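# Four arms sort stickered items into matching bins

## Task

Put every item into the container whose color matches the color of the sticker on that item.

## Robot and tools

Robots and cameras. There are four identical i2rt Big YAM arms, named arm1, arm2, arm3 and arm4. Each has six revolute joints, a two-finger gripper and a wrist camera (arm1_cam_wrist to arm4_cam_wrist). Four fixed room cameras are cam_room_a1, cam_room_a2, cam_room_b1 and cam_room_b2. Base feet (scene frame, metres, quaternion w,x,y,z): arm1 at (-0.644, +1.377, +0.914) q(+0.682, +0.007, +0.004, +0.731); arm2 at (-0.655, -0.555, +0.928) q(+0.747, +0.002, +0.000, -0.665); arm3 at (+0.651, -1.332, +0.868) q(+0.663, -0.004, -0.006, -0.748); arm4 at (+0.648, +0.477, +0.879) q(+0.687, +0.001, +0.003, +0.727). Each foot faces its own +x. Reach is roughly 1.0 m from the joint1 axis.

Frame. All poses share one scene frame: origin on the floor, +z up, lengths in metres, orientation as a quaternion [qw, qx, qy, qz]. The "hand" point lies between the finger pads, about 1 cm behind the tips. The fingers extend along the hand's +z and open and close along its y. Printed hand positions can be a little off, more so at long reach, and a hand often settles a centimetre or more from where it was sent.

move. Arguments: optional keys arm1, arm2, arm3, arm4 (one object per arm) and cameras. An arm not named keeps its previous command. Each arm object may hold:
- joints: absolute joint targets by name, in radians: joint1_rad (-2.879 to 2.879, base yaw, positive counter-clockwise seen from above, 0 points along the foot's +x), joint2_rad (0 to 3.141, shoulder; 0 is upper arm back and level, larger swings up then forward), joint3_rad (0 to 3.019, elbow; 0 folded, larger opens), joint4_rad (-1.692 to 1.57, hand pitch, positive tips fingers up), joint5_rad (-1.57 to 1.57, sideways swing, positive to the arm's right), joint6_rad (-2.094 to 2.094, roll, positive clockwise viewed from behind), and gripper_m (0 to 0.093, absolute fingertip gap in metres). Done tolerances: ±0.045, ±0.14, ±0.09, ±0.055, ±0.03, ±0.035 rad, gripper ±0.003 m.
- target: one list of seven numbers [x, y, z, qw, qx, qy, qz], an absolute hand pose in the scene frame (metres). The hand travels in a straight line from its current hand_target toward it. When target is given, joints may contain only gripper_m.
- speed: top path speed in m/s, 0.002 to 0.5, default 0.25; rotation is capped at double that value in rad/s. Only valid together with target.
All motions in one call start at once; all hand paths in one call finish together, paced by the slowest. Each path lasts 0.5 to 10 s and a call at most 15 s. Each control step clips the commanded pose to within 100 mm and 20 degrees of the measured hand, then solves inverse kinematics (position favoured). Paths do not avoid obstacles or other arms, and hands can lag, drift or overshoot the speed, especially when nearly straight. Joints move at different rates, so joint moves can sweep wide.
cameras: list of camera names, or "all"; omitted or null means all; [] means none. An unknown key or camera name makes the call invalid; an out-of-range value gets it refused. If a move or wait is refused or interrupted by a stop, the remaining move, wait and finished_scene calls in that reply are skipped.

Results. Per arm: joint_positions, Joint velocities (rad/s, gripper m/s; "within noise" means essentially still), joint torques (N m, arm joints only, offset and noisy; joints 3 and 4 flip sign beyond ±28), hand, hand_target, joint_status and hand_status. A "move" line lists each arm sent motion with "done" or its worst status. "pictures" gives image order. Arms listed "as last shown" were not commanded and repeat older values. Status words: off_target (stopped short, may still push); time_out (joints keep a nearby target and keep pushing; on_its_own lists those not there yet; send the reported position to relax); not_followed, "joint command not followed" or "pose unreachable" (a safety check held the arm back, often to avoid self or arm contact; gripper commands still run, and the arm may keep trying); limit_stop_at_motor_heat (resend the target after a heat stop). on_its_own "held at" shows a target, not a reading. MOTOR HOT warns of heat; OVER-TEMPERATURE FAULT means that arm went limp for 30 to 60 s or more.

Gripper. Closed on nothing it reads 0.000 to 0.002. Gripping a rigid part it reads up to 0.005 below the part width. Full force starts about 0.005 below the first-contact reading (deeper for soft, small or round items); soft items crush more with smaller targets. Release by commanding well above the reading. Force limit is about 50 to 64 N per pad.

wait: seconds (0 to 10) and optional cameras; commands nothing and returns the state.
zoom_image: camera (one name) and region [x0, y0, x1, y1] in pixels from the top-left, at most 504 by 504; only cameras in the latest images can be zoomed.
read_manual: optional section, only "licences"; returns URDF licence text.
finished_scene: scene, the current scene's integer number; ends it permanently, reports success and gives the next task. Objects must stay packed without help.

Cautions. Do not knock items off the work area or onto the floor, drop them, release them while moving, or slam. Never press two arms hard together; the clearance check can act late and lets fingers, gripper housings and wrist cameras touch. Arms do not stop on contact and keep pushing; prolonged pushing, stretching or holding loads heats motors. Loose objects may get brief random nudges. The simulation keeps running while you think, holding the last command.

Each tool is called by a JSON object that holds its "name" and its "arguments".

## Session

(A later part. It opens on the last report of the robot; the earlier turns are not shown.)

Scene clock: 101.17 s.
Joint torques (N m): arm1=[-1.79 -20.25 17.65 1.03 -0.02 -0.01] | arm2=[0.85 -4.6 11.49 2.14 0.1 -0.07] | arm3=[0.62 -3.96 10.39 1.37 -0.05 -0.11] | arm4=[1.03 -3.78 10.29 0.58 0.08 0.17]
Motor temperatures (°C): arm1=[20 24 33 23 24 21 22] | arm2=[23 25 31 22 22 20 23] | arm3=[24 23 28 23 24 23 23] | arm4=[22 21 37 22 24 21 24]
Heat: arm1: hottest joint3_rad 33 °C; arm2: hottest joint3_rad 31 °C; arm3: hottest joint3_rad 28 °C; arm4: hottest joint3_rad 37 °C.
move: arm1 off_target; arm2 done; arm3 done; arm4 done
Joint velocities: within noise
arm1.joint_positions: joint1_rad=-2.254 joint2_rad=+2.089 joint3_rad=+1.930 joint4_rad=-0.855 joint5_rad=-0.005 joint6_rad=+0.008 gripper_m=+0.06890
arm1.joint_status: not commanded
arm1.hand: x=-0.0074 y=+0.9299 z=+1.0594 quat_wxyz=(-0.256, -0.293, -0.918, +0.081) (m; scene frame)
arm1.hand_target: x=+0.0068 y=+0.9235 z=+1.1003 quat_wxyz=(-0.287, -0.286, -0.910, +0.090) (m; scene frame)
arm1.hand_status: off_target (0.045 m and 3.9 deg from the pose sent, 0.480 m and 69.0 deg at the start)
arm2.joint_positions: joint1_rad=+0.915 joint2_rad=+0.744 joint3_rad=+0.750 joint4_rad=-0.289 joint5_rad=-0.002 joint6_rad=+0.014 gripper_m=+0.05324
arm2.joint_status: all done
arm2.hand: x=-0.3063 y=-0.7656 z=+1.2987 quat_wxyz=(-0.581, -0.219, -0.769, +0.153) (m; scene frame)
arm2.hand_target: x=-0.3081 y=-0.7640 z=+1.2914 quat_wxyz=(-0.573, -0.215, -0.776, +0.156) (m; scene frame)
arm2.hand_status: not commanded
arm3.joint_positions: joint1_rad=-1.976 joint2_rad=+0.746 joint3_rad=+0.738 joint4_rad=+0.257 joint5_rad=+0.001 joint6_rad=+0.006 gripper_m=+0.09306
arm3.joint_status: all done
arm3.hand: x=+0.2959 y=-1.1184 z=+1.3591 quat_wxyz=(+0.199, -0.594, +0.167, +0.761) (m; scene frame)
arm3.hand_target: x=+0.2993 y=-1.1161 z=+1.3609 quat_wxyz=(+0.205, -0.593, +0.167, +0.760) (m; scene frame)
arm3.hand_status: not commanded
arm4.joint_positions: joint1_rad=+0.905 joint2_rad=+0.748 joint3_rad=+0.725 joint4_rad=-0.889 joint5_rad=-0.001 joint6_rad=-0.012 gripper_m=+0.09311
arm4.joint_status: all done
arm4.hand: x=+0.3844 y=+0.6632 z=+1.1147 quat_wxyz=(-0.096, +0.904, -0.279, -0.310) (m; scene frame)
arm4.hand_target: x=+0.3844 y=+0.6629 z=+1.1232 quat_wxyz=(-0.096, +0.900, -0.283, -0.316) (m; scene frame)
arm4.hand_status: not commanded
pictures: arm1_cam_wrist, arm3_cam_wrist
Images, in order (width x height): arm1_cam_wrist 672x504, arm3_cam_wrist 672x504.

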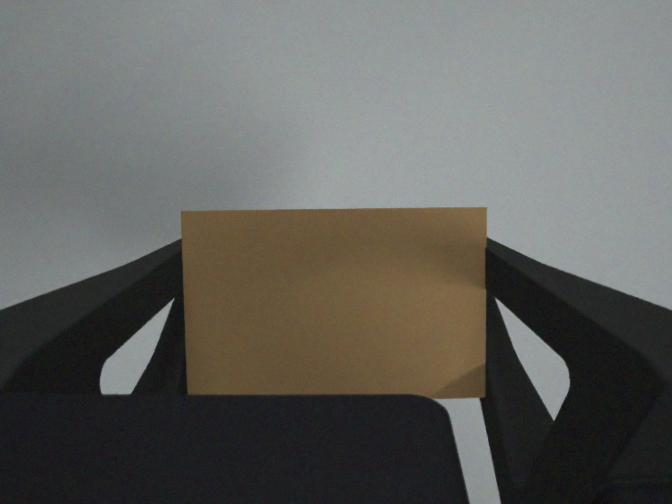

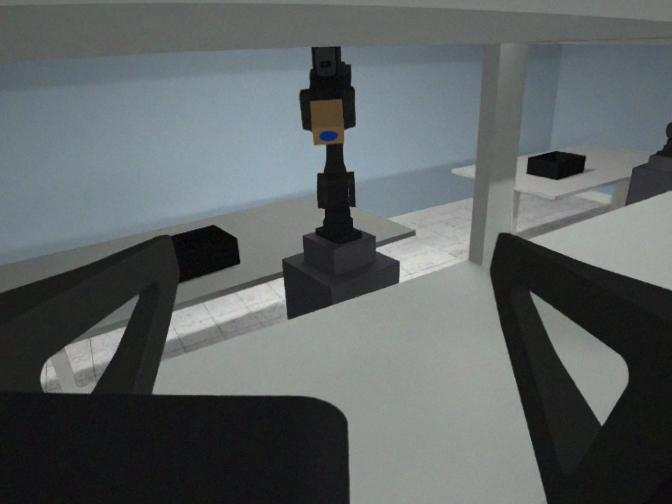

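{"name": "move", "arguments": {"arm1": {"target":[0.009,0.922,1.05,0.2869,0.2856,0.9099,-0.0901],"speed":0.2}, "arm2": {"target":[0.005,-0.948,1.09,0.2899,0.2528,0.9196,-0.0797],"speed":0.45}, "arm3": {"joints":{"joint2_rad":0.74,"joint3_rad":0.74,"joint4_rad":-0.9}}, "cameras": []}}

{"name": "move", "arguments": {"arm1": {"target":[0.009,0.922,1.01,0.2869,0.2856,0.9099,-0.0901],"speed":0.08}, "arm2": {"target":[0.005,-0.948,1.015,0.2899,0.2528,0.9196,-0.0797],"speed":0.1}, "cameras": []}}

{"name": "move", "arguments": {"arm1": {"target":[0.009,0.922,0.985,0.2869,0.2856,0.9099,-0.0901],"speed":0.06}, "arm2": {"target":[0.005,-0.948,0.987,0.2899,0.2528,0.9196,-0.0797],"speed":0.06}, "cameras": []}}

{"name": "move", "arguments": {"arm1": {"joints":{"gripper_m":0.093}}, "arm2": {"joints":{"gripper_m":0.093}}, "cameras": []}}

{"name": "move", "arguments": {"arm1": {"target":[-0.3,1.136,1.13,0.2869,0.2856,0.9099,-0.0901],"speed":0.4}, "arm2": {"target":[-0.3,-0.763,1.13,0.2899,0.2528,0.9196,-0.0797],"speed":0.4}, "arm3": {"target":[0.02,-0.987,1.125,0.0745,-0.9239,0.2364,0.2913],"speed":0.4}, "arm4": {"target":[0.075,0.897,1.115,0.0937,-0.9063,0.2971,0.2858],"speed":0.4}, "cameras": ["arm3_cam_wrist","arm4_cam_wrist"]}}

Scene clock: 120.70 s.
Joint torques (N m): arm1=[-2.08 -18.43 11.71 1.99 -0.04 -0.05] | arm2=[1.2 -23.3 16.69 1.25 0.14 -0.07] | arm3=[0.62 -3.6 10.04 0.96 -0.02 -0.11] | arm4=[1.14 -3.72 10.4 0.54 0.1 0.12]
Motor temperatures (°C): arm1=[20 25 35 23 23 21 22] | arm2=[23 25 32 22 22 20 24] | arm3=[24 23 28 23 24 23 23] | arm4=[22 21 38 22 24 21 24]
Heat: arm1: hottest joint3_rad 35 °C; arm2: hottest joint3_rad 32 °C; arm3: hottest joint3_rad 28 °C; arm4: hottest joint3_rad 38 °C.
move: arm1 done; arm2 off_target; arm3 done
Joint velocities: within noise
arm1.joint_positions: joint1_rad=-2.254 joint2_rad=+2.098 joint3_rad=+1.914 joint4_rad=-0.771 joint5_rad=-0.005 joint6_rad=+0.008 gripper_m=+0.06890
arm1.joint_status: not commanded
arm1.hand: x=+0.0030 y=+0.9226 z=+1.0551 quat_wxyz=(-0.282, -0.291, -0.910, +0.089) (m; scene frame)
arm1.hand_target: x=+0.0088 y=+0.9220 z=+1.0502 quat_wxyz=(-0.287, -0.286, -0.910, +0.090) (m; scene frame)
arm1.hand_status: done (0.008 m and 0.8 deg from the pose sent, 0.021 m and 3.9 deg at the start)
arm2.joint_positions: joint1_rad=+0.915 joint2_rad=+2.026 joint3_rad=+1.764 joint4_rad=-0.744 joint5_rad=+0.001 joint6_rad=+0.014 gripper_m=+0.05324
arm2.joint_status: not commanded
arm2.hand: x=-0.0122 y=-0.9411 z=+1.0620 quat_wxyz=(-0.269, -0.263, -0.924, +0.071) (m; scene frame)
arm2.hand_target: x=+0.0033 y=-0.9470 z=+1.0904 quat_wxyz=(-0.291, -0.253, -0.919, +0.080) (m; scene frame)
arm2.hand_status: off_target (0.034 m and 2.9 deg from the pose sent, 0.417 m and 38.8 deg at the start)
arm3.joint_positions: joint1_rad=-1.976 joint2_rad=+0.746 joint3_rad=+0.738 joint4_rad=-0.892 joint5_rad=+0.001 joint6_rad=+0.006 gripper_m=+0.09306
arm3.joint_status: all done
arm3.hand: x=+0.3703 y=-1.1649 z=+1.1066 quat_wxyz=(+0.079, -0.912, +0.250, +0.316) (m; scene frame)
arm3.hand_target: x=+0.3732 y=-1.1633 z=+1.1083 quat_wxyz=(+0.081, -0.911, +0.252, +0.315) (m; scene frame)
arm3.hand_status: not commanded
arm4: as last shown
arm4.hand_target: x=+0.3843 y=+0.6629 z=+1.1232 quat_wxyz=(-0.096, +0.900, -0.283, -0.316) (m; scene frame)
pictures: none
No camera images: "cameras" was empty.

Scene clock: 122.20 s.
Joint torques (N m): arm1=[-1.44 -18.96 11.4 2 -0.03 -0.04] | arm2=[1.14 -22.12 10.73 2.8 0.11 -0.08] | arm3=[0.56 -3.55 10.09 0.94 -0.02 -0.1] | arm4=[1.26 -3.84 10.39 0.66 0.11 0.13]
Motor temperatures (°C): arm1=[20 25 35 23 23 21 22] | arm2=[23 25 32 22 22 20 24] | arm3=[24 23 28 23 24 23 23] | arm4=[22 21 38 22 24 21 24]
Heat: arm1: hottest joint3_rad 35 °C; arm2: hottest joint3_rad 32 °C; arm3: hottest joint3_rad 28 °C; arm4: hottest joint3_rad 38 °C.
move: arm1 done; arm2 off_target
Joint velocities: within noise
arm1.joint_positions: joint1_rad=-2.254 joint2_rad=+2.125 joint3_rad=+1.857 joint4_rad=-0.682 joint5_rad=-0.005 joint6_rad=+0.007 gripper_m=+0.06890
arm1.joint_status: not commanded
arm1.hand: x=+0.0038 y=+0.9217 z=+1.0178 quat_wxyz=(-0.284, -0.290, -0.909, +0.090) (m; scene frame)
arm1.hand_target: x=+0.0088 y=+0.9220 z=+1.0102 quat_wxyz=(-0.287, -0.286, -0.910, +0.090) (m; scene frame)
arm1.hand_status: done (0.009 m and 0.6 deg from the pose sent, 0.045 m and 0.8 deg at the start)
arm2.joint_positions: joint1_rad=+0.915 joint2_rad=+2.069 joint3_rad=+1.734 joint4_rad=-0.617 joint5_rad=+0.001 joint6_rad=+0.014 gripper_m=+0.05324
arm2.joint_status: not commanded
arm2.hand: x=+0.0016 y=-0.9493 z=+1.0326 quat_wxyz=(-0.294, -0.261, -0.916, +0.078) (m; scene frame)
arm2.hand_target: x=+0.0045 y=-0.9478 z=+1.0151 quat_wxyz=(-0.290, -0.253, -0.920, +0.080) (m; scene frame)
arm2.hand_status: off_target (0.018 m and 1.1 deg from the pose sent, 0.050 m and 2.9 deg at the start)
arm3, arm4: as last shown
arm3.joint_positions: joint1_rad=-1.976 joint2_rad=+0.746 joint3_rad=+0.738 joint4_rad=-0.893 joint5_rad=+0.001 joint6_rad=+0.006 gripper_m=+0.09306
arm3.hand: x=+0.3704 y=-1.1649 z=+1.1065 quat_wxyz=(+0.079, -0.912, +0.250, +0.315) (m; scene frame)
pictures: none
No camera images: "cameras" was empty.

Scene clock: 123.17 s.
Joint torques (N m): arm1=[-1.9 -16.62 9.96 1.83 -0.04 -0.03] | arm2=[1.14 -20.13 9.66 2.78 0.07 -0.06] | arm3=[0.79 -3.49 10.04 0.95 -0.03 -0.11] | arm4=[0.5 -3.19 10.45 0.62 0.11 0.15]
Motor temperatures (°C): arm1=[20 25 35 23 23 21 22] | arm2=[23 25 32 22 22 20 24] | arm3=[24 23 28 23 24 23 23] | arm4=[22 21 38 22 24 21 24]
Heat: arm1: hottest joint3_rad 35 °C; arm2: hottest joint3_rad 32 °C; arm3: hottest joint3_rad 28 °C; arm4: hottest joint3_rad 38 °C.
move: arm1 off_target; arm2 off_target
Joint velocities: within noise
arm1.joint_positions: joint1_rad=-2.254 joint2_rad=+2.125 joint3_rad=+1.840 joint4_rad=-0.626 joint5_rad=-0.005 joint6_rad=+0.006 gripper_m=+0.06890
arm1.joint_status: not commanded
arm1.hand: x=+0.0086 y=+0.9183 z=+1.0172 quat_wxyz=(-0.302, -0.288, -0.904, +0.096) (m; scene frame)
arm1.hand_target: x=+0.0080 y=+0.9225 z=+0.9857 quat_wxyz=(-0.287, -0.286, -0.910, +0.090) (m; scene frame)
arm1.hand_status: off_target (0.032 m and 2.0 deg from the pose sent, 0.033 m and 0.6 deg at the start)
arm2.joint_positions: joint1_rad=+0.915 joint2_rad=+2.075 joint3_rad=+1.713 joint4_rad=-0.556 joint5_rad=+0.002 joint6_rad=+0.011 gripper_m=+0.05324
arm2.joint_status: not commanded
arm2.hand: x=+0.0058 y=-0.9519 z=+1.0266 quat_wxyz=(-0.310, -0.258, -0.911, +0.083) (m; scene frame)
arm2.hand_target: x=+0.0034 y=-0.9472 z=+0.9879 quat_wxyz=(-0.290, -0.253, -0.920, +0.080) (m; scene frame)
arm2.hand_status: off_target (0.040 m and 2.6 deg from the pose sent, 0.046 m and 1.1 deg at the start)
arm3, arm4: as last shown
pictures: none
No camera images: "cameras" was empty.

Scene clock: 123.97 s.
Joint torques (N m): arm1=[-1.32 -17.67 10.95 1.66 0.01 -0.03] | arm2=[1.2 -20.89 9.59 2.71 0.07 -0.05] | arm3=[0.79 -3.6 10.09 0.95 -0.02 -0.11] | arm4=[0.85 -3.6 10.22 0.59 0.1 0.16]
Motor temperatures (°C): arm1=[20 25 35 23 23 21 22] | arm2=[23 25 32 22 22 20 24] | arm3=[24 23 28 23 24 23 23] | arm4=[22 21 38 22 24 21 24]
Heat: arm1: hottest joint3_rad 35 °C; arm2: hottest joint3_rad 32 °C; arm3: hottest joint3_rad 28 °C; arm4: hottest joint3_rad 38 °C.
move: arm1 done; arm2 done
Joint velocities: within noise
arm1.joint_positions: joint1_rad=-2.255 joint2_rad=+2.137 joint3_rad=+1.828 joint4_rad=-0.623 joint5_rad=-0.005 joint6_rad=+0.009 gripper_m=+0.09297
arm1.joint_status: all done
arm1.hand: x=+0.0055 y=+0.9196 z=+1.0032 quat_wxyz=(-0.293, -0.290, -0.906, +0.093) (m; scene frame)
arm1.hand_target: x=+0.0079 y=+0.9225 z=+0.9856 quat_wxyz=(-0.287, -0.286, -0.910, +0.090) (m; scene frame)
arm1.hand_status: not commanded
arm2.joint_positions: joint1_rad=+0.915 joint2_rad=+2.081 joint3_rad=+1.713 joint4_rad=-0.555 joint5_rad=+0.002 joint6_rad=+0.011 gripper_m=+0.09292
arm2.joint_status: all done
arm2.hand: x=+0.0058 y=-0.9519 z=+1.0225 quat_wxyz=(-0.308, -0.258, -0.912, +0.082) (m; scene frame)
arm2.hand_target: x=+0.0034 y=-0.9472 z=+0.9879 quat_wxyz=(-0.290, -0.253, -0.920, +0.080) (m; scene frame)
arm2.hand_status: not commanded
arm3, arm4: as last shown
pictures: none
No camera images: "cameras" was empty.

Scene clock: 125.73 s.
Joint torques (N m): arm1=[-2.26 -3.37 11.59 0.83 -0.06 -0.04] | arm2=[1.61 -6.89 10.43 1.42 0.16 0.11] | arm3=[2.43 -21.48 14.39 0.75 0.11 -0.1] | arm4=[-0.03 -20.6 13.03 0.58 0.21 0.16]
Motor temperatures (°C): arm1=[20 25 35 23 22 21 22] | arm2=[23 25 32 22 22 20 24] | arm3=[24 23 29 23 24 23 23] | arm4=[22 21 38 22 24 21 24]
Heat: arm1: hottest joint3_rad 35 °C; arm2: hottest joint3_rad 32 °C; arm3: hottest joint3_rad 29 °C; arm4: hottest joint3_rad 38 °C.
move: arm1 done; arm2 off_target; arm3 off_target; arm4 off_target
Joint velocities: within noise
arm1.joint_positions: joint1_rad=-2.255 joint2_rad=+1.055 joint3_rad=+0.871 joint4_rad=-0.743 joint5_rad=-0.010 joint6_rad=+0.003 gripper_m=+0.09297
arm1.joint_status: not commanded
arm1.hand: x=-0.2989 y=+1.1369 z=+1.1347 quat_wxyz=(-0.295, -0.287, -0.907, +0.092) (m; scene frame)
arm1.hand_target: x=-0.3001 y=+1.1360 z=+1.1299 quat_wxyz=(-0.287, -0.286, -0.910, +0.090) (m; scene frame)
arm1.hand_status: done (0.005 m and 1.1 deg from the pose sent, 0.395 m and 1.0 deg at the start)
arm2.joint_positions: joint1_rad=+0.922 joint2_rad=+1.055 joint3_rad=+0.840 joint4_rad=-0.704 joint5_rad=+0.008 joint6_rad=+0.005 gripper_m=+0.09293
arm2.joint_status: not commanded
arm2.hand: x=-0.2973 y=-0.7686 z=+1.1448 quat_wxyz=(-0.309, -0.253, -0.913, +0.085) (m; scene frame)
arm2.hand_target: x=-0.3003 y=-0.7630 z=+1.1302 quat_wxyz=(-0.290, -0.253, -0.920, +0.080) (m; scene frame)
arm2.hand_status: off_target (0.016 m and 2.4 deg from the pose sent, 0.375 m and 2.3 deg at the start)
arm3.joint_positions: joint1_rad=-1.956 joint2_rad=+1.847 joint3_rad=+1.758 joint4_rad=-0.909 joint5_rad=+0.012 joint6_rad=+0.006 gripper_m=+0.09306
arm3.joint_status: not commanded
arm3.hand: x=+0.0361 y=-0.9849 z=+1.0975 quat_wxyz=(+0.069, -0.928, +0.246, +0.270) (m; scene frame)
arm3.hand_target: x=+0.0214 y=-0.9877 z=+1.1252 quat_wxyz=(+0.074, -0.924, +0.236, +0.292) (m; scene frame)
arm3.hand_status: off_target (0.032 m and 2.8 deg from the pose sent, 0.393 m and 3.5 deg at the start)
arm4.joint_positions: joint1_rad=+0.894 joint2_rad=+1.833 joint3_rad=+1.680 joint4_rad=-0.841 joint5_rad=+0.004 joint6_rad=-0.012 gripper_m=+0.09311
arm4.joint_status: not commanded
arm4.hand: x=+0.0825 y=+0.8844 z=+1.0945 quat_wxyz=(-0.088, +0.914, -0.289, -0.271) (m; scene frame)
arm4.hand_target: x=+0.0759 y=+0.8963 z=+1.1149 quat_wxyz=(-0.094, +0.906, -0.297, -0.286) (m; scene frame)
arm4.hand_status: off_target (0.025 m and 2.2 deg from the pose sent, 0.388 m and 3.5 deg at the start)
pictures: arm3_cam_wrist, arm4_cam_wrist
Images, in order (width x height): arm3_cam_wrist 672x504, arm4_cam_wrist 672x504.

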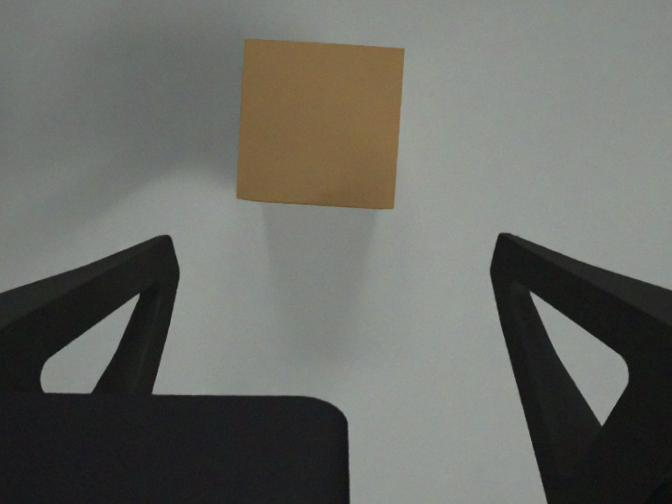

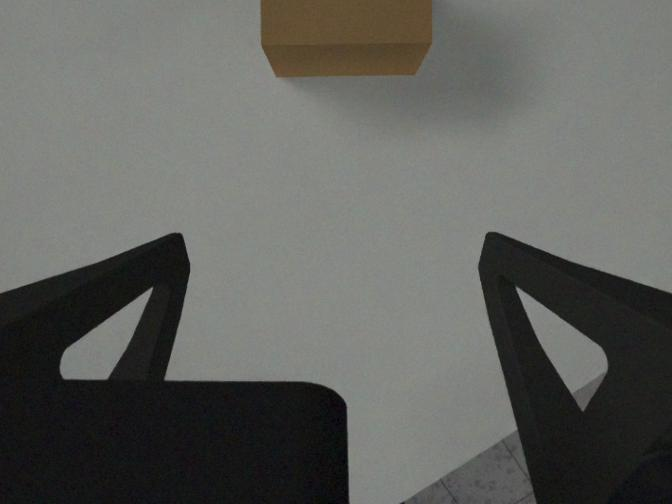

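{"name": "move", "arguments": {"arm3": {"target":[-0.032,-0.966,1.035,0.0745,-0.9239,0.2364,0.2913],"speed":0.15}, "arm4": {"target":[-0.016,0.966,1.083,0.0901,-0.9099,0.2856,0.2869],"speed":0.25}, "cameras": ["arm3_cam_wrist","arm4_cam_wrist"]}}

Scene clock: 144.67 s.
Joint torques (N m): arm1=[-2.49 -3.25 11.55 1.07 -0.07 -0.07] | arm2=[1.61 -6.77 10.39 1.4 0.15 0.11] | arm3=[2.37 -22.24 13.71 1.58 0.09 -0.05] | arm4=[0.38 -25.7 13.12 0.47 -0.1 -0.04]
Motor temperatures (°C): arm1=[20 25 34 23 22 21 22] | arm2=[23 25 31 22 22 20 23] | arm3=[24 23 31 23 24 23 23] | arm4=[22 23 40 22 24 21 24]
Heat: arm1: hottest joint3_rad 34 °C; arm2: hottest joint3_rad 31 °C; arm3: hottest joint3_rad 31 °C; arm4: hottest joint3_rad 40 °C.
move: arm3 off_target; arm4 off_target
Joint velocities: within noise
arm1, arm2: as last shown
arm1.joint_positions: joint1_rad=-2.255 joint2_rad=+1.055 joint3_rad=+0.871 joint4_rad=-0.743 joint5_rad=-0.010 joint6_rad=+0.002 gripper_m=+0.09297
arm3.joint_positions: joint1_rad=-1.946 joint2_rad=+2.017 joint3_rad=+1.817 joint4_rad=-0.795 joint5_rad=+0.017 joint6_rad=+0.007 gripper_m=+0.09303
arm3.joint_status: not commanded
arm3.hand: x=-0.0114 y=-0.9670 z=+1.0222 quat_wxyz=(+0.070, -0.929, +0.243, +0.271) (m; scene frame)
arm3.hand_target: x=-0.0308 y=-0.9669 z=+1.0352 quat_wxyz=(+0.074, -0.924, +0.236, +0.291) (m; scene frame)
arm3.hand_status: off_target (0.024 m and 2.5 deg from the pose sent, 0.094 m and 2.9 deg at the start)
arm4.joint_positions: joint1_rad=+0.887 joint2_rad=+2.184 joint3_rad=+2.172 joint4_rad=-0.971 joint5_rad=-0.007 joint6_rad=-0.014 gripper_m=+0.09311
arm4.joint_status: not commanded
arm4.hand: x=-0.0105 y=+0.9549 z=+1.0731 quat_wxyz=(-0.086, +0.912, -0.288, -0.278) (m; scene frame)
arm4.hand_target: x=-0.0153 y=+0.9655 z=+1.0831 quat_wxyz=(-0.090, +0.910, -0.286, -0.288) (m; scene frame)
arm4.hand_status: off_target (0.016 m and 1.2 deg from the pose sent, 0.128 m and 1.9 deg at the start)
pictures: arm3_cam_wrist, arm4_cam_wrist
Images, in order (width x height): arm3_cam_wrist 672x504, arm4_cam_wrist 672x504.

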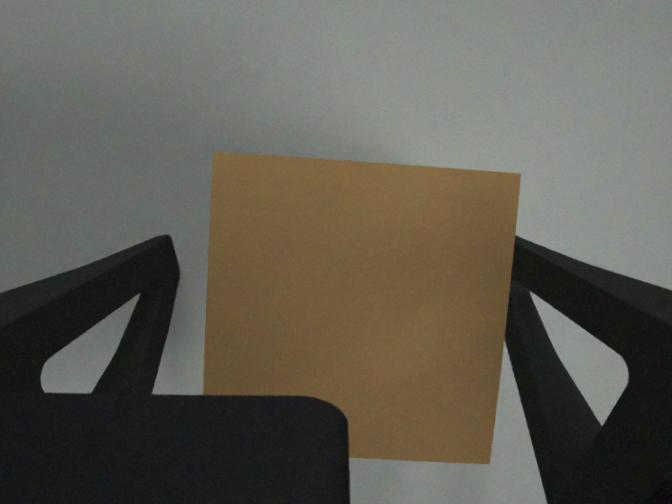

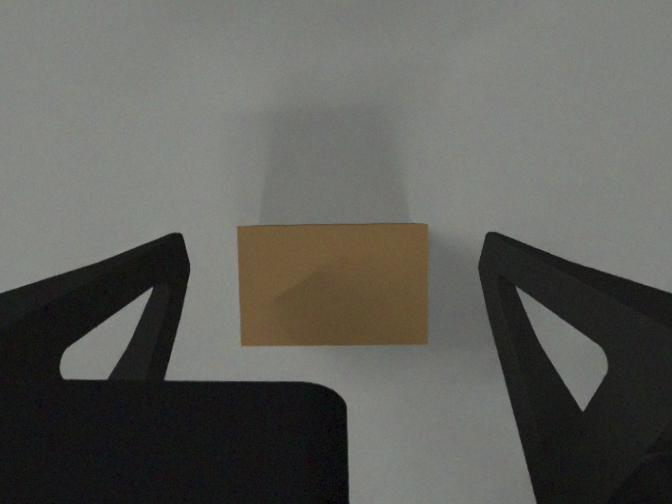

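{"name": "move", "arguments": {"arm3": {"joints":{"gripper_m":0.042}}, "arm4": {"target":[-0.004,0.9575,1.018,0.0901,-0.9099,0.2856,0.2869],"speed":0.15}, "cameras": ["arm4_cam_wrist"]}}

{"name": "move", "arguments": {"arm3": {"target":[0.045,-1.003,1.15,0.0745,-0.9239,0.2364,0.2913],"speed":0.25}, "arm4": {"joints":{"gripper_m":0.060}}, "cameras": ["arm3_cam_wrist"]}}

{"name": "move", "arguments": {"arm3": {"target":[0.32,-1.151,1.15,0.0745,-0.9239,0.2364,0.2913],"speed":0.4}, "arm4": {"target":[0.075,0.90,1.15,0.0901,-0.9099,0.2856,0.2869],"speed":0.25}, "cameras": ["arm3_cam_wrist","arm4_cam_wrist"]}}

Scene clock: 177.90 s.
Joint torques (N m): arm1=[-2.67 -4.13 11.6 0.94 -0.05 -0.05] | arm2=[1.49 -6.77 10.41 1.39 0.16 0.12] | arm3=[2.32 -22.18 13.79 1.61 0.11 -0.05] | arm4=[0.79 -27.22 9.01 1.43 -0.04 -0.03]
Motor temperatures (°C): arm1=[20 24 34 23 22 21 21] | arm2=[23 25 31 22 22 20 23] | arm3=[24 25 35 23 24 23 23] | arm4=[22 26 45 22 24 21 24]
Heat: arm1: hottest joint3_rad 34 °C; arm2: hottest joint3_rad 31 °C; arm3: hottest joint3_rad 35 °C; arm4: hottest joint3_rad 45 °C.
move: arm3 off_target; arm4 done
Joint velocities: within noise
arm1, arm2: as last shown
arm3.joint_positions: joint1_rad=-1.946 joint2_rad=+2.017 joint3_rad=+1.817 joint4_rad=-0.795 joint5_rad=+0.017 joint6_rad=+0.008 gripper_m=+0.05316
arm3.joint_status: gripper_m off_target (ended at +0.05319, target +0.04200)
arm3.hand: x=-0.0114 y=-0.9670 z=+1.0222 quat_wxyz=(+0.070, -0.929, +0.243, +0.271) (m; scene frame)
arm3.hand_target: x=-0.0308 y=-0.9668 z=+1.0352 quat_wxyz=(+0.074, -0.924, +0.237, +0.291) (m; scene frame)
arm3.hand_status: not commanded
arm4.joint_positions: joint1_rad=+0.885 joint2_rad=+2.177 joint3_rad=+2.005 joint4_rad=-0.810 joint5_rad=-0.008 joint6_rad=-0.017 gripper_m=+0.09308
arm4.joint_status: not commanded
arm4.hand: x=-0.0039 y=+0.9517 z=+1.0142 quat_wxyz=(-0.086, +0.912, -0.288, -0.278) (m; scene frame)
arm4.hand_target: x=-0.0039 y=+0.9575 z=+1.0182 quat_wxyz=(-0.090, +0.910, -0.286, -0.287) (m; scene frame)
arm4.hand_status: done (0.007 m and 1.1 deg from the pose sent, 0.055 m and 1.2 deg at the start)
pictures: arm4_cam_wrist
Images, in order (width x height): arm4_cam_wrist 672x504.

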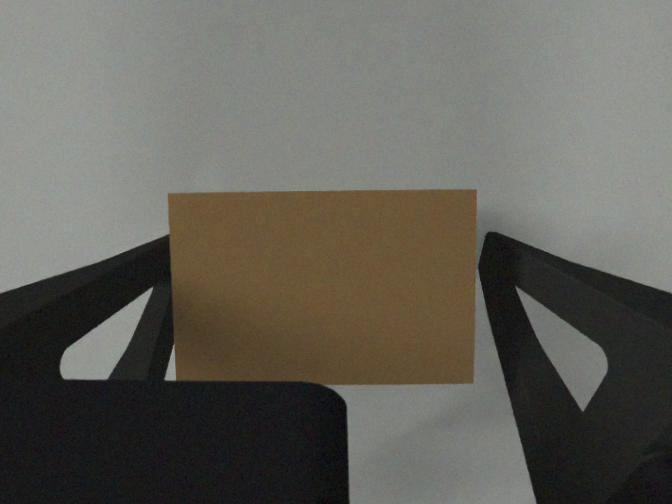

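Scene clock: 179.33 s.
Joint torques (N m): arm1=[-1.61 -3.96 11.47 0.94 -0.03 -0.03] | arm2=[1.49 -6.71 10.41 1.43 0.15 0.11] | arm3=[2.08 -19.31 9.69 0.98 0.05 -0.08] | arm4=[0.67 -26.87 9.07 1.54 -0.06 -0.02]
Motor temperatures (°C): arm1=[20 24 33 23 22 21 21] | arm2=[23 25 31 22 22 20 23] | arm3=[24 25 34 23 24 23 23] | arm4=[22 26 45 22 24 21 25]
Heat: arm1: hottest joint3_rad 33 °C; arm2: hottest joint3_rad 31 °C; arm3: hottest joint3_rad 34 °C; arm4: hottest joint3_rad 45 °C.
move: arm3 off_target; arm4 off_target
Joint velocities: within noise
arm1, arm2: as last shown
arm3.joint_positions: joint1_rad=-1.946 joint2_rad=+1.757 joint3_rad=+1.769 joint4_rad=-0.946 joint5_rad=+0.017 joint6_rad=+0.008 gripper_m=+0.05315
arm3.joint_status: not commanded
arm3.hand: x=+0.0484 y=-0.9975 z=+1.1592 quat_wxyz=(+0.077, -0.920, +0.241, +0.299) (m; scene frame)
arm3.hand_target: x=+0.0451 y=-1.0030 z=+1.1500 quat_wxyz=(+0.074, -0.924, +0.236, +0.291) (m; scene frame)
arm3.hand_status: off_target (0.011 m and 1.2 deg from the pose sent, 0.144 m and 2.5 deg at the start)
arm4.joint_positions: joint1_rad=+0.885 joint2_rad=+2.177 joint3_rad=+2.005 joint4_rad=-0.810 joint5_rad=-0.008 joint6_rad=-0.017 gripper_m=+0.06911
arm4.joint_status: gripper_m off_target (ended at +0.06914, target +0.06000)
arm4.hand: x=-0.0040 y=+0.9518 z=+1.0142 quat_wxyz=(-0.086, +0.912, -0.288, -0.279) (m; scene frame)
arm4.hand_target: x=-0.0039 y=+0.9575 z=+1.0182 quat_wxyz=(-0.090, +0.910, -0.286, -0.287) (m; scene frame)
arm4.hand_status: not commanded
pictures: arm3_cam_wrist
Images, in order (width x height): arm3_cam_wrist 672x504.

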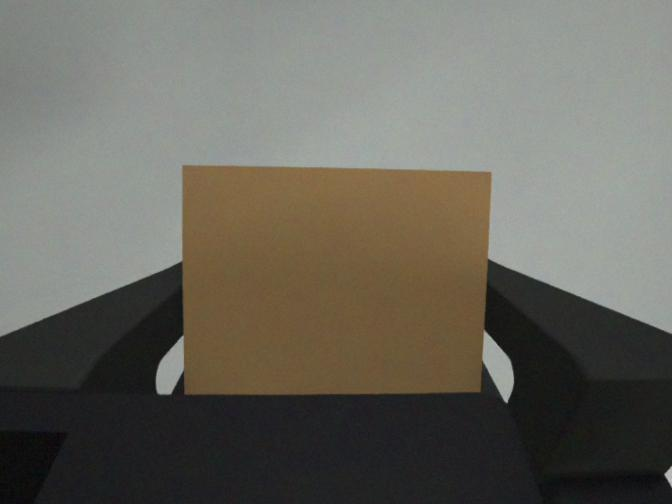

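Scene clock: 180.97 s.
Joint torques (N m): arm1=[-1.9 -3.31 11.55 1.02 -0.05 -0.03] | arm2=[1.61 -7 10.44 1.46 0.15 0.12] | arm3=[2.37 -5.07 9.72 1.06 0.13 -0.03] | arm4=[0.91 -21.95 9.46 0.54 -0.03 -0.03]
Motor temperatures (°C): arm1=[20 24 33 23 22 21 21] | arm2=[23 25 31 22 22 20 23] | arm3=[24 25 34 23 24 23 23] | arm4=[22 26 44 22 24 21 25]
Heat: arm1: hottest joint3_rad 33 °C; arm2: hottest joint3_rad 31 °C; arm3: hottest joint3_rad 34 °C; arm4: hottest joint3_rad 44 °C.
move: arm3 done; arm4 done
Joint velocities: within noise
arm1, arm2: as last shown
arm3.joint_positions: joint1_rad=-1.945 joint2_rad=+0.924 joint3_rad=+0.961 joint4_rad=-0.978 joint5_rad=+0.019 joint6_rad=+0.008 gripper_m=+0.05315
arm3.joint_status: not commanded
arm3.hand: x=+0.3230 y=-1.1465 z=+1.1535 quat_wxyz=(+0.077, -0.921, +0.241, +0.296) (m; scene frame)
arm3.hand_target: x=+0.3201 y=-1.1510 z=+1.1500 quat_wxyz=(+0.074, -0.924, +0.236, +0.291) (m; scene frame)
arm3.hand_status: done (0.006 m and 0.9 deg from the pose sent, 0.312 m and 1.2 deg at the start)
arm4.joint_positions: joint1_rad=+0.885 joint2_rad=+1.841 joint3_rad=+1.828 joint4_rad=-0.938 joint5_rad=-0.008 joint6_rad=-0.017 gripper_m=+0.06911
arm4.joint_status: not commanded
arm4.hand: x=+0.0721 y=+0.8973 z=+1.1523 quat_wxyz=(-0.091, +0.908, -0.286, -0.292) (m; scene frame)
arm4.hand_target: x=+0.0751 y=+0.9000 z=+1.1499 quat_wxyz=(-0.090, +0.910, -0.286, -0.287) (m; scene frame)
arm4.hand_status: done (0.005 m and 0.6 deg from the pose sent, 0.166 m and 1.1 deg at the start)
pictures: arm3_cam_wrist, arm4_cam_wrist
Images, in order (width x height): arm3_cam_wrist 672x504, arm4_cam_wrist 672x504.

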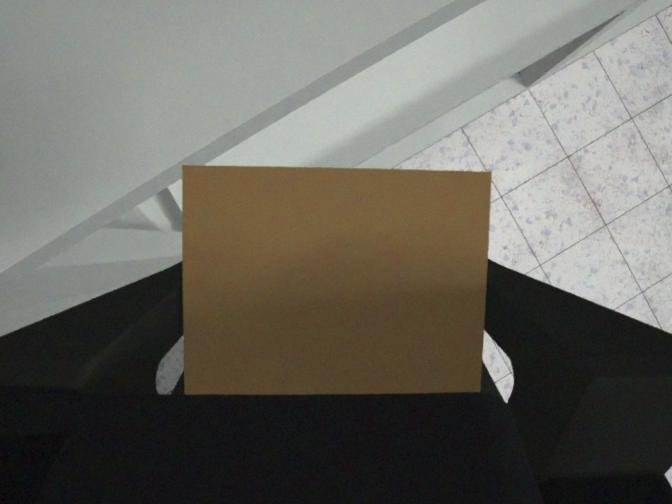

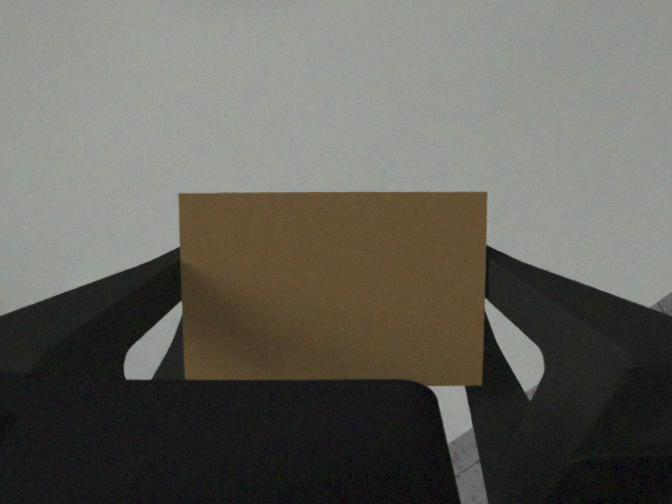

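{"name": "move", "arguments": {"arm3": {"joints":{"joint1_rad":0.946,"joint2_rad":0.74,"joint3_rad":0.74,"joint4_rad":-0.9,"joint5_rad":0,"joint6_rad":0}}, "arm4": {"target":[0.345,0.702,1.15,0.0901,-0.9099,0.2856,0.2869],"speed":0.4}, "cameras": []}}

{"name": "move", "arguments": {"arm3": {"target":[1.165,-1.807,0.88,0.28,0.348,0.888,-0.1097],"speed":0.45}, "arm4": {"joints":{"joint1_rad":-1.091,"joint2_rad":0.74,"joint3_rad":0.74,"joint4_rad":-0.9,"joint5_rad":0,"joint6_rad":0}}, "cameras": ["arm3_cam_wrist"]}}

{"name": "move", "arguments": {"arm4": {"target":[1.134,0.765,0.88,0.29,-0.2522,0.9198,0.0795],"speed":0.45}, "cameras": ["arm3_cam_wrist","arm4_cam_wrist","cam_room_a1","cam_room_a2"]}}

Scene clock: 190.43 s.
Joint torques (N m): arm1=[-2.2 -3.66 11.44 1.06 -0.07 -0.03] | arm2=[1.55 -6.77 10.43 1.43 0.15 0.11] | arm3=[1.79 -2.55 9.7 1.87 0.08 -0.11] | arm4=[0.09 -4.48 9.81 0.69 -0.03 -0.04]
Motor temperatures (°C): arm1=[20 24 33 23 22 21 21] | arm2=[23 25 31 22 22 20 23] | arm3=[24 25 34 23 24 23 24] | arm4=[22 27 42 22 24 21 25]
Heat: arm1: hottest joint3_rad 33 °C; arm2: hottest joint3_rad 31 °C; arm3: hottest joint3_rad 34 °C; arm4: hottest joint3_rad 42 °C.
move: arm3 done; arm4 done
Joint velocities: within noise
arm1, arm2: as last shown
arm3.joint_positions: joint1_rad=+0.937 joint2_rad=+0.738 joint3_rad=+0.742 joint4_rad=-0.914 joint5_rad=-0.001 joint6_rad=+0.006 gripper_m=+0.05315
arm3.joint_status: all done
arm3.hand: x=+0.8838 y=-1.5478 z=+1.1135 quat_wxyz=(-0.305, -0.349, -0.877, +0.124) (m; scene frame)
arm3.hand_target: x=+0.8875 y=-1.5476 z=+1.1140 quat_wxyz=(-0.309, -0.342, -0.878, +0.126) (m; scene frame)
arm3.hand_status: not commanded
arm4.joint_positions: joint1_rad=+0.883 joint2_rad=+0.934 joint3_rad=+0.924 joint4_rad=-0.939 joint5_rad=-0.009 joint6_rad=-0.018 gripper_m=+0.06911
arm4.joint_status: not commanded
arm4.hand: x=+0.3446 y=+0.6994 z=+1.1517 quat_wxyz=(-0.091, +0.908, -0.287, -0.293) (m; scene frame)
arm4.hand_target: x=+0.3451 y=+0.7020 z=+1.1500 quat_wxyz=(-0.090, +0.910, -0.286, -0.287) (m; scene frame)
arm4.hand_status: done (0.003 m and 0.8 deg from the pose sent, 0.336 m and 0.6 deg at the start)
pictures: none
No camera images: "cameras" was empty.

Scene clock: 192.40 s.
Joint torques (N m): arm1=[-1.9 -3.25 11.45 0.95 -0.03 -0.05] | arm2=[1.55 -6.89 10.44 1.42 0.16 0.11] | arm3=[1.49 -22.95 11.47 0.99 -0.07 -0.05] | arm4=[0.44 -2.14 9.99 1.51 0.08 0.13]
Motor temperatures (°C): arm1=[20 24 33 23 22 21 21] | arm2=[23 25 31 22 22 20 23] | arm3=[24 25 34 23 24 23 24] | arm4=[22 27 41 22 24 21 25]
Heat: arm1: hottest joint3_rad 33 °C; arm2: hottest joint3_rad 31 °C; arm3: hottest joint3_rad 34 °C; arm4: hottest joint3_rad 41 °C.
move: arm3 off_target; arm4 done
Joint velocities: within noise
arm1, arm2: as last shown
arm3.joint_positions: joint1_rad=+0.937 joint2_rad=+2.054 joint3_rad=+1.352 joint4_rad=-0.326 joint5_rad=-0.006 joint6_rad=+0.006 gripper_m=+0.05315
arm3.joint_status: not commanded
arm3.hand: x=+1.1442 y=-1.7950 z=+0.8515 quat_wxyz=(-0.253, -0.355, -0.894, +0.101) (m; scene frame)
arm3.hand_target: x=+1.1638 y=-1.8059 z=+0.8807 quat_wxyz=(-0.280, -0.348, -0.888, +0.110) (m; scene frame)
arm3.hand_status: off_target (0.037 m and 3.4 deg from the pose sent, 0.448 m and 3.5 deg at the start)
arm4.joint_positions: joint1_rad=-1.089 joint2_rad=+0.739 joint3_rad=+0.732 joint4_rad=-0.915 joint5_rad=+0.001 joint6_rad=-0.012 gripper_m=+0.06914
arm4.joint_status: all done
arm4.hand: x=+0.9226 y=+0.6407 z=+1.1144 quat_wxyz=(-0.305, +0.257, -0.913, -0.082) (m; scene frame)
arm4.hand_target: x=+0.9267 y=+0.6427 z=+1.1206 quat_wxyz=(-0.315, +0.251, -0.911, -0.086) (m; scene frame)
arm4.hand_status: not commanded
pictures: arm3_cam_wrist
Images, in order (width x height): arm3_cam_wrist 672x504.

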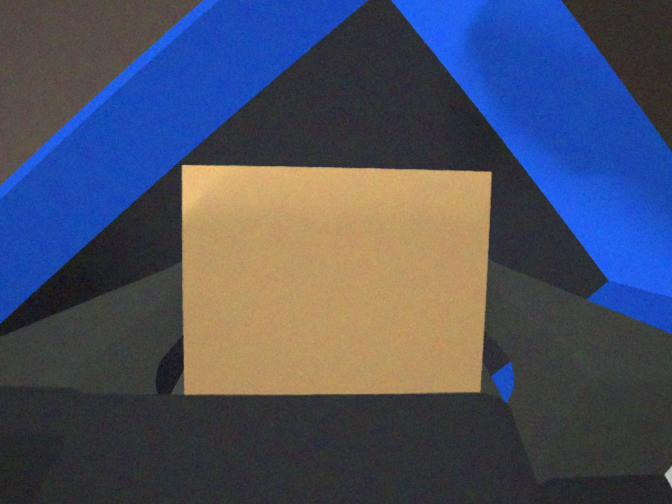

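Scene clock: 193.83 s.
Joint torques (N m): arm1=[-2.43 -3.14 11.44 0.94 -0.06 -0.03] | arm2=[1.55 -6.89 10.4 1.43 0.16 0.11] | arm3=[1.61 -22.95 11.48 0.99 -0.06 -0.07] | arm4=[1.03 -16.03 8.72 1.5 0.01 0.16]
Motor temperatures (°C): arm1=[20 24 33 23 22 21 21] | arm2=[23 25 31 22 22 20 23] | arm3=[24 25 34 23 24 23 24] | arm4=[22 26 41 22 24 21 25]
Heat: arm1: hottest joint3_rad 33 °C; arm2: hottest joint3_rad 31 °C; arm3: hottest joint3_rad 34 °C; arm4: hottest joint3_rad 41 °C.
move: arm4 off_target
Joint velocities: within noise
arm1, arm2, arm3: as last shown
arm3.hand_target: x=+1.1638 y=-1.8060 z=+0.8807 quat_wxyz=(-0.280, -0.348, -0.888, +0.110) (m; scene frame)
arm4.joint_positions: joint1_rad=-1.089 joint2_rad=+1.773 joint3_rad=+0.905 joint4_rad=-0.140 joint5_rad=+0.001 joint6_rad=-0.012 gripper_m=+0.06914
arm4.joint_status: not commanded
arm4.hand: x=+1.1139 y=+0.7547 z=+0.8642 quat_wxyz=(-0.265, +0.261, -0.925, -0.071) (m; scene frame)
arm4.hand_target: x=+1.1331 y=+0.7645 z=+0.8808 quat_wxyz=(-0.290, +0.252, -0.920, -0.080) (m; scene frame)
arm4.hand_status: off_target (0.028 m and 3.2 deg from the pose sent, 0.339 m and 2.0 deg at the start)
pictures: arm3_cam_wrist, arm4_cam_wrist, cam_room_a1, cam_room_a2
Images, in order (width x height): arm3_cam_wrist 672x504, arm4_cam_wrist 672x504, cam_room_a1 672x504, cam_room_a2 672x504.

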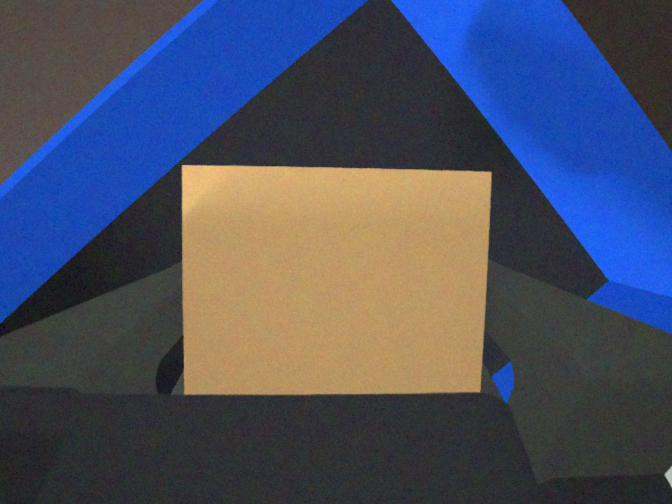

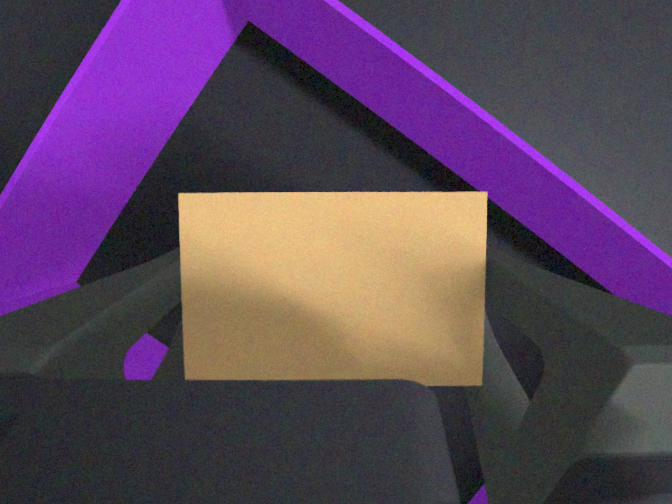

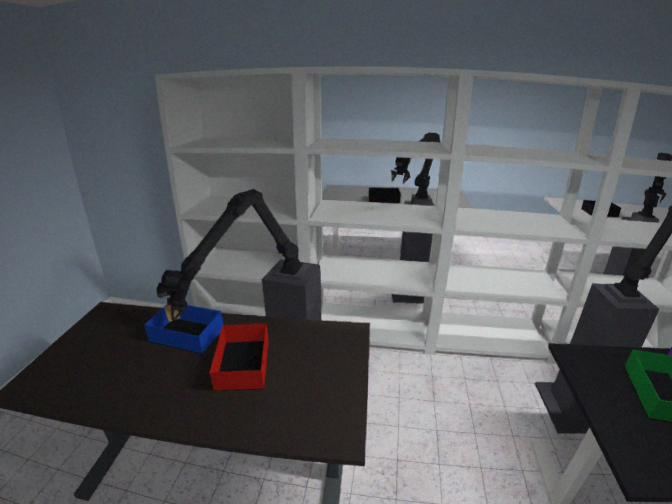

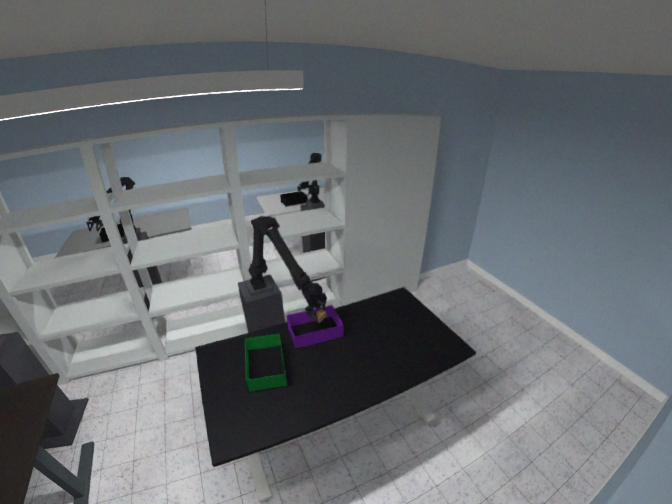

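{"name": "move", "arguments": {"arm3": {"target":[1.131,-1.769,0.80,0.28,0.348,0.888,-0.1097],"speed":0.25}, "arm4": {"target":[1.109,0.741,0.80,0.29,-0.2522,0.9198,0.0795],"speed":0.25}, "cameras": []}}

{"name": "move", "arguments": {"arm3": {"target":[1.131,-1.769,0.77,0.28,0.348,0.888,-0.1097],"speed":0.08}, "arm4": {"target":[1.109,0.741,0.77,0.29,-0.2522,0.9198,0.0795],"speed":0.08}, "cameras": ["arm3_cam_wrist","arm4_cam_wrist"]}}

{"name": "move", "arguments": {"arm3": {"target":[1.131,-1.769,0.75,0.28,0.348,0.888,-0.1097],"speed":0.06}, "arm4": {"target":[1.109,0.741,0.75,0.29,-0.2522,0.9198,0.0795],"speed":0.06}, "cameras": []}}

{"name": "move", "arguments": {"arm3": {"target":[1.131,-1.769,0.735,0.28,0.348,0.888,-0.1097],"speed":0.06}, "arm4": {"target":[1.109,0.741,0.735,0.29,-0.2522,0.9198,0.0795],"speed":0.06}, "cameras": []}}

Scene clock: 216.07 s.
Joint torques (N m): arm1=[-1.9 -3.25 11.48 1.07 -0.08 -0.03] | arm2=[1.49 -6.77 10.43 1.42 0.16 0.12] | arm3=[2.02 -20.54 6.76 1.87 0.13 0.01] | arm4=[0.26 -16.15 5.3 1.52 -0.07 -0.01]
Motor temperatures (°C): arm1=[20 24 33 23 22 21 21] | arm2=[23 25 31 22 22 20 23] | arm3=[24 25 34 23 24 23 24] | arm4=[21 25 39 22 24 21 26]
Heat: arm1: hottest joint3_rad 33 °C; arm2: hottest joint3_rad 31 °C; arm3: hottest joint3_rad 34 °C; arm4: hottest joint3_rad 39 °C.
move: arm3 off_target; arm4 off_target
Joint velocities: within noise
arm1.joint_positions: joint1_rad=-2.255 joint2_rad=+1.055 joint3_rad=+0.871 joint4_rad=-0.743 joint5_rad=-0.010 joint6_rad=+0.002 gripper_m=+0.09297
arm1.joint_status: not commanded
arm1.hand: x=-0.2989 y=+1.1369 z=+1.1347 quat_wxyz=(-0.295, -0.287, -0.907, +0.092) (m; scene frame)
arm1.hand_target: x=-0.3001 y=+1.1360 z=+1.1299 quat_wxyz=(-0.287, -0.286, -0.910, +0.090) (m; scene frame)
arm1.hand_status: not commanded
arm2.joint_positions: joint1_rad=+0.922 joint2_rad=+1.055 joint3_rad=+0.840 joint4_rad=-0.704 joint5_rad=+0.008 joint6_rad=+0.005 gripper_m=+0.09293
arm2.joint_status: not commanded
arm2.hand: x=-0.2973 y=-0.7686 z=+1.1448 quat_wxyz=(-0.309, -0.253, -0.913, +0.085) (m; scene frame)
arm2.hand_target: x=-0.3003 y=-0.7630 z=+1.1302 quat_wxyz=(-0.290, -0.253, -0.920, +0.080) (m; scene frame)
arm2.hand_status: not commanded
arm3.joint_positions: joint1_rad=+0.939 joint2_rad=+2.091 joint3_rad=+1.198 joint4_rad=-0.098 joint5_rad=-0.006 joint6_rad=+0.006 gripper_m=+0.05315
arm3.joint_status: not commanded
arm3.hand: x=+1.1212 y=-1.7718 z=+0.7964 quat_wxyz=(-0.270, -0.352, -0.890, +0.108) (m; scene frame)
arm3.hand_target: x=+1.1310 y=-1.7688 z=+0.8000 quat_wxyz=(-0.280, -0.348, -0.888, +0.109) (m; scene frame)
arm3.hand_status: off_target (0.011 m and 1.2 deg from the pose sent, 0.059 m and 3.4 deg at the start)
arm4.joint_positions: joint1_rad=-1.104 joint2_rad=+1.917 joint3_rad=+0.811 joint4_rad=+0.120 joint5_rad=-0.007 joint6_rad=-0.012 gripper_m=+0.06914
arm4.joint_status: not commanded
arm4.hand: x=+1.0986 y=+0.7382 z=+0.7933 quat_wxyz=(-0.275, +0.254, -0.924, -0.075) (m; scene frame)
arm4.hand_target: x=+1.1088 y=+0.7409 z=+0.8001 quat_wxyz=(-0.290, +0.252, -0.920, -0.079) (m; scene frame)
arm4.hand_status: off_target (0.013 m and 1.8 deg from the pose sent, 0.066 m and 3.2 deg at the start)
pictures: none
No camera images: "cameras" was empty.

Scene clock: 217.13 s.
Joint torques (N m): arm1=[-1.96 -3.84 11.49 1.01 -0.02 -0.07] | arm2=[1.49 -6.89 10.4 1.42 0.15 0.11] | arm3=[1.96 -19.84 6.6 1.83 0.13 0.03] | arm4=[0.85 -15.27 5.05 1.57 -0.05 -0.01]
Motor temperatures (°C): arm1=[20 24 33 23 22 21 21] | arm2=[23 25 31 22 22 20 23] | arm3=[24 25 34 23 24 23 24] | arm4=[21 25 39 22 24 21 26]
Heat: arm1: hottest joint3_rad 33 °C; arm2: hottest joint3_rad 31 °C; arm3: hottest joint3_rad 34 °C; arm4: hottest joint3_rad 39 °C.
move: arm3 done; arm4 done
Joint velocities: within noise
arm1, arm2: as last shown
arm3.joint_positions: joint1_rad=+0.942 joint2_rad=+2.141 joint3_rad=+1.198 joint4_rad=-0.037 joint5_rad=-0.005 joint6_rad=+0.006 gripper_m=+0.05315
arm3.joint_status: not commanded
arm3.hand: x=+1.1235 y=-1.7721 z=+0.7736 quat_wxyz=(-0.275, -0.350, -0.889, +0.110) (m; scene frame)
arm3.hand_target: x=+1.1309 y=-1.7690 z=+0.7702 quat_wxyz=(-0.280, -0.348, -0.888, +0.110) (m; scene frame)
arm3.hand_status: done (0.009 m and 0.6 deg from the pose sent, 0.028 m and 1.3 deg at the start)
arm4.joint_positions: joint1_rad=-1.104 joint2_rad=+1.985 joint3_rad=+0.811 joint4_rad=+0.198 joint5_rad=-0.007 joint6_rad=-0.012 gripper_m=+0.06914
arm4.joint_status: not commanded
arm4.hand: x=+1.0991 y=+0.7384 z=+0.7699 quat_wxyz=(-0.280, +0.254, -0.923, -0.077) (m; scene frame)
arm4.hand_target: x=+1.1087 y=+0.7408 z=+0.7701 quat_wxyz=(-0.290, +0.252, -0.920, -0.079) (m; scene frame)
arm4.hand_status: done (0.010 m and 1.3 deg from the pose sent, 0.026 m and 1.8 deg at the start)
pictures: arm3_cam_wrist, arm4_cam_wrist
Images, in order (width x height): arm3_cam_wrist 672x504, arm4_cam_wrist 672x504.

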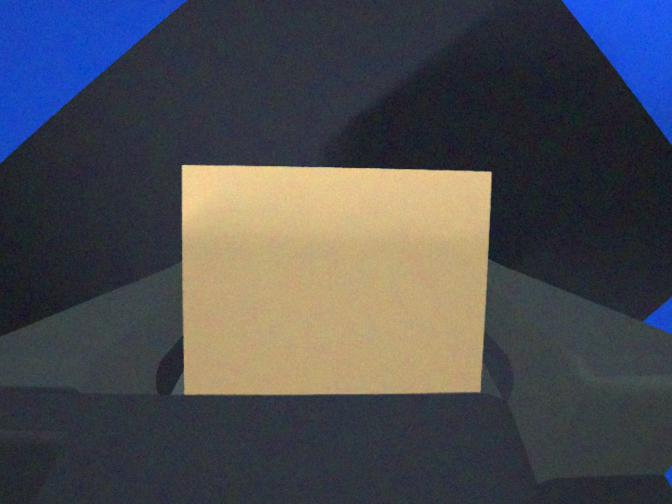

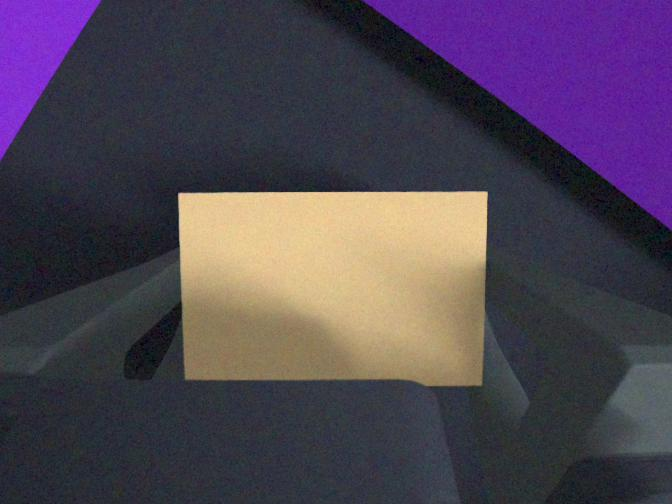

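Scene clock: 218.17 s.
Joint torques (N m): arm1=[-1.73 -3.72 11.75 1.03 -0.02 0] | arm2=[1.38 -6.83 10.4 1.37 0.16 0.11] | arm3=[1.96 -19.6 6.74 1.83 0.14 0.03] | arm4=[0.38 -15.27 5.37 1.58 -0.09 0.02]
Motor temperatures (°C): arm1=[20 24 33 23 22 21 21] | arm2=[23 25 31 22 22 20 23] | arm3=[24 25 33 23 24 23 24] | arm4=[21 25 39 22 24 21 26]
Heat: arm1: hottest joint3_rad 33 °C; arm2: hottest joint3_rad 31 °C; arm3: hottest joint3_rad 33 °C; arm4: hottest joint3_rad 39 °C.
move: arm3 done; arm4 off_target
Joint velocities: within noise
arm1, arm2: as last shown
arm3.joint_positions: joint1_rad=+0.944 joint2_rad=+2.181 joint3_rad=+1.198 joint4_rad=+0.002 joint5_rad=-0.005 joint6_rad=+0.006 gripper_m=+0.05315
arm3.joint_status: not commanded
arm3.hand: x=+1.1229 y=-1.7702 z=+0.7535 quat_wxyz=(-0.275, -0.350, -0.889, +0.109) (m; scene frame)
arm3.hand_target: x=+1.1308 y=-1.7689 z=+0.7502 quat_wxyz=(-0.280, -0.348, -0.888, +0.110) (m; scene frame)
arm3.hand_status: done (0.009 m and 0.7 deg from the pose sent, 0.025 m and 0.6 deg at the start)
arm4.joint_positions: joint1_rad=-1.104 joint2_rad=+2.039 joint3_rad=+0.811 joint4_rad=+0.247 joint5_rad=-0.007 joint6_rad=-0.012 gripper_m=+0.06914
arm4.joint_status: not commanded
arm4.hand: x=+1.0963 y=+0.7368 z=+0.7501 quat_wxyz=(-0.278, +0.254, -0.923, -0.076) (m; scene frame)
arm4.hand_target: x=+1.1086 y=+0.7407 z=+0.7502 quat_wxyz=(-0.290, +0.252, -0.920, -0.079) (m; scene frame)
arm4.hand_status: off_target (0.013 m and 1.5 deg from the pose sent, 0.022 m and 1.2 deg at the start)
pictures: none
No camera images: "cameras" was empty.

Scene clock: 219.13 s.
Joint torques (N m): arm1=[-1.85 -3.31 11.36 1.05 -0.04 -0.07] | arm2=[1.44 -6.89 10.41 1.4 0.17 0.1] | arm3=[1.85 -18.08 6.99 1.83 0.14 0.02] | arm4=[0.5 -14.8 5.09 1.46 -0.03 0.01]
Motor temperatures (°C): arm1=[20 24 33 23 22 21 21] | arm2=[23 25 31 22 22 20 23] | arm3=[24 25 33 23 24 23 24] | arm4=[21 25 39 22 24 21 26]
Heat: arm1: hottest joint3_rad 33 °C; arm2: hottest joint3_rad 31 °C; arm3: hottest joint3_rad 33 °C; arm4: hottest joint3_rad 39 °C.
move: arm3 off_target; arm4 off_target
Joint velocities: within noise
arm1, arm2: as last shown
arm3.joint_positions: joint1_rad=+0.944 joint2_rad=+2.197 joint3_rad=+1.198 joint4_rad=+0.030 joint5_rad=-0.005 joint6_rad=+0.007 gripper_m=+0.05314
arm3.joint_status: not commanded
arm3.hand: x=+1.1243 y=-1.7715 z=+0.7479 quat_wxyz=(-0.280, -0.349, -0.887, +0.111) (m; scene frame)
arm3.hand_target: x=+1.1305 y=-1.7686 z=+0.7352 quat_wxyz=(-0.280, -0.348, -0.888, +0.110) (m; scene frame)
arm3.hand_status: off_target (0.015 m and 0.2 deg from the pose sent, 0.020 m and 0.7 deg at the start)
arm4.joint_positions: joint1_rad=-1.105 joint2_rad=+2.074 joint3_rad=+0.817 joint4_rad=+0.284 joint5_rad=-0.008 joint6_rad=-0.011 gripper_m=+0.06914
arm4.joint_status: not commanded
arm4.hand: x=+1.0977 y=+0.7372 z=+0.7391 quat_wxyz=(-0.281, +0.253, -0.922, -0.077) (m; scene frame)
arm4.hand_target: x=+1.1086 y=+0.7407 z=+0.7353 quat_wxyz=(-0.290, +0.252, -0.920, -0.079) (m; scene frame)
arm4.hand_status: off_target (0.013 m and 1.1 deg from the pose sent, 0.020 m and 1.5 deg at the start)
pictures: none
No camera images: "cameras" was empty.


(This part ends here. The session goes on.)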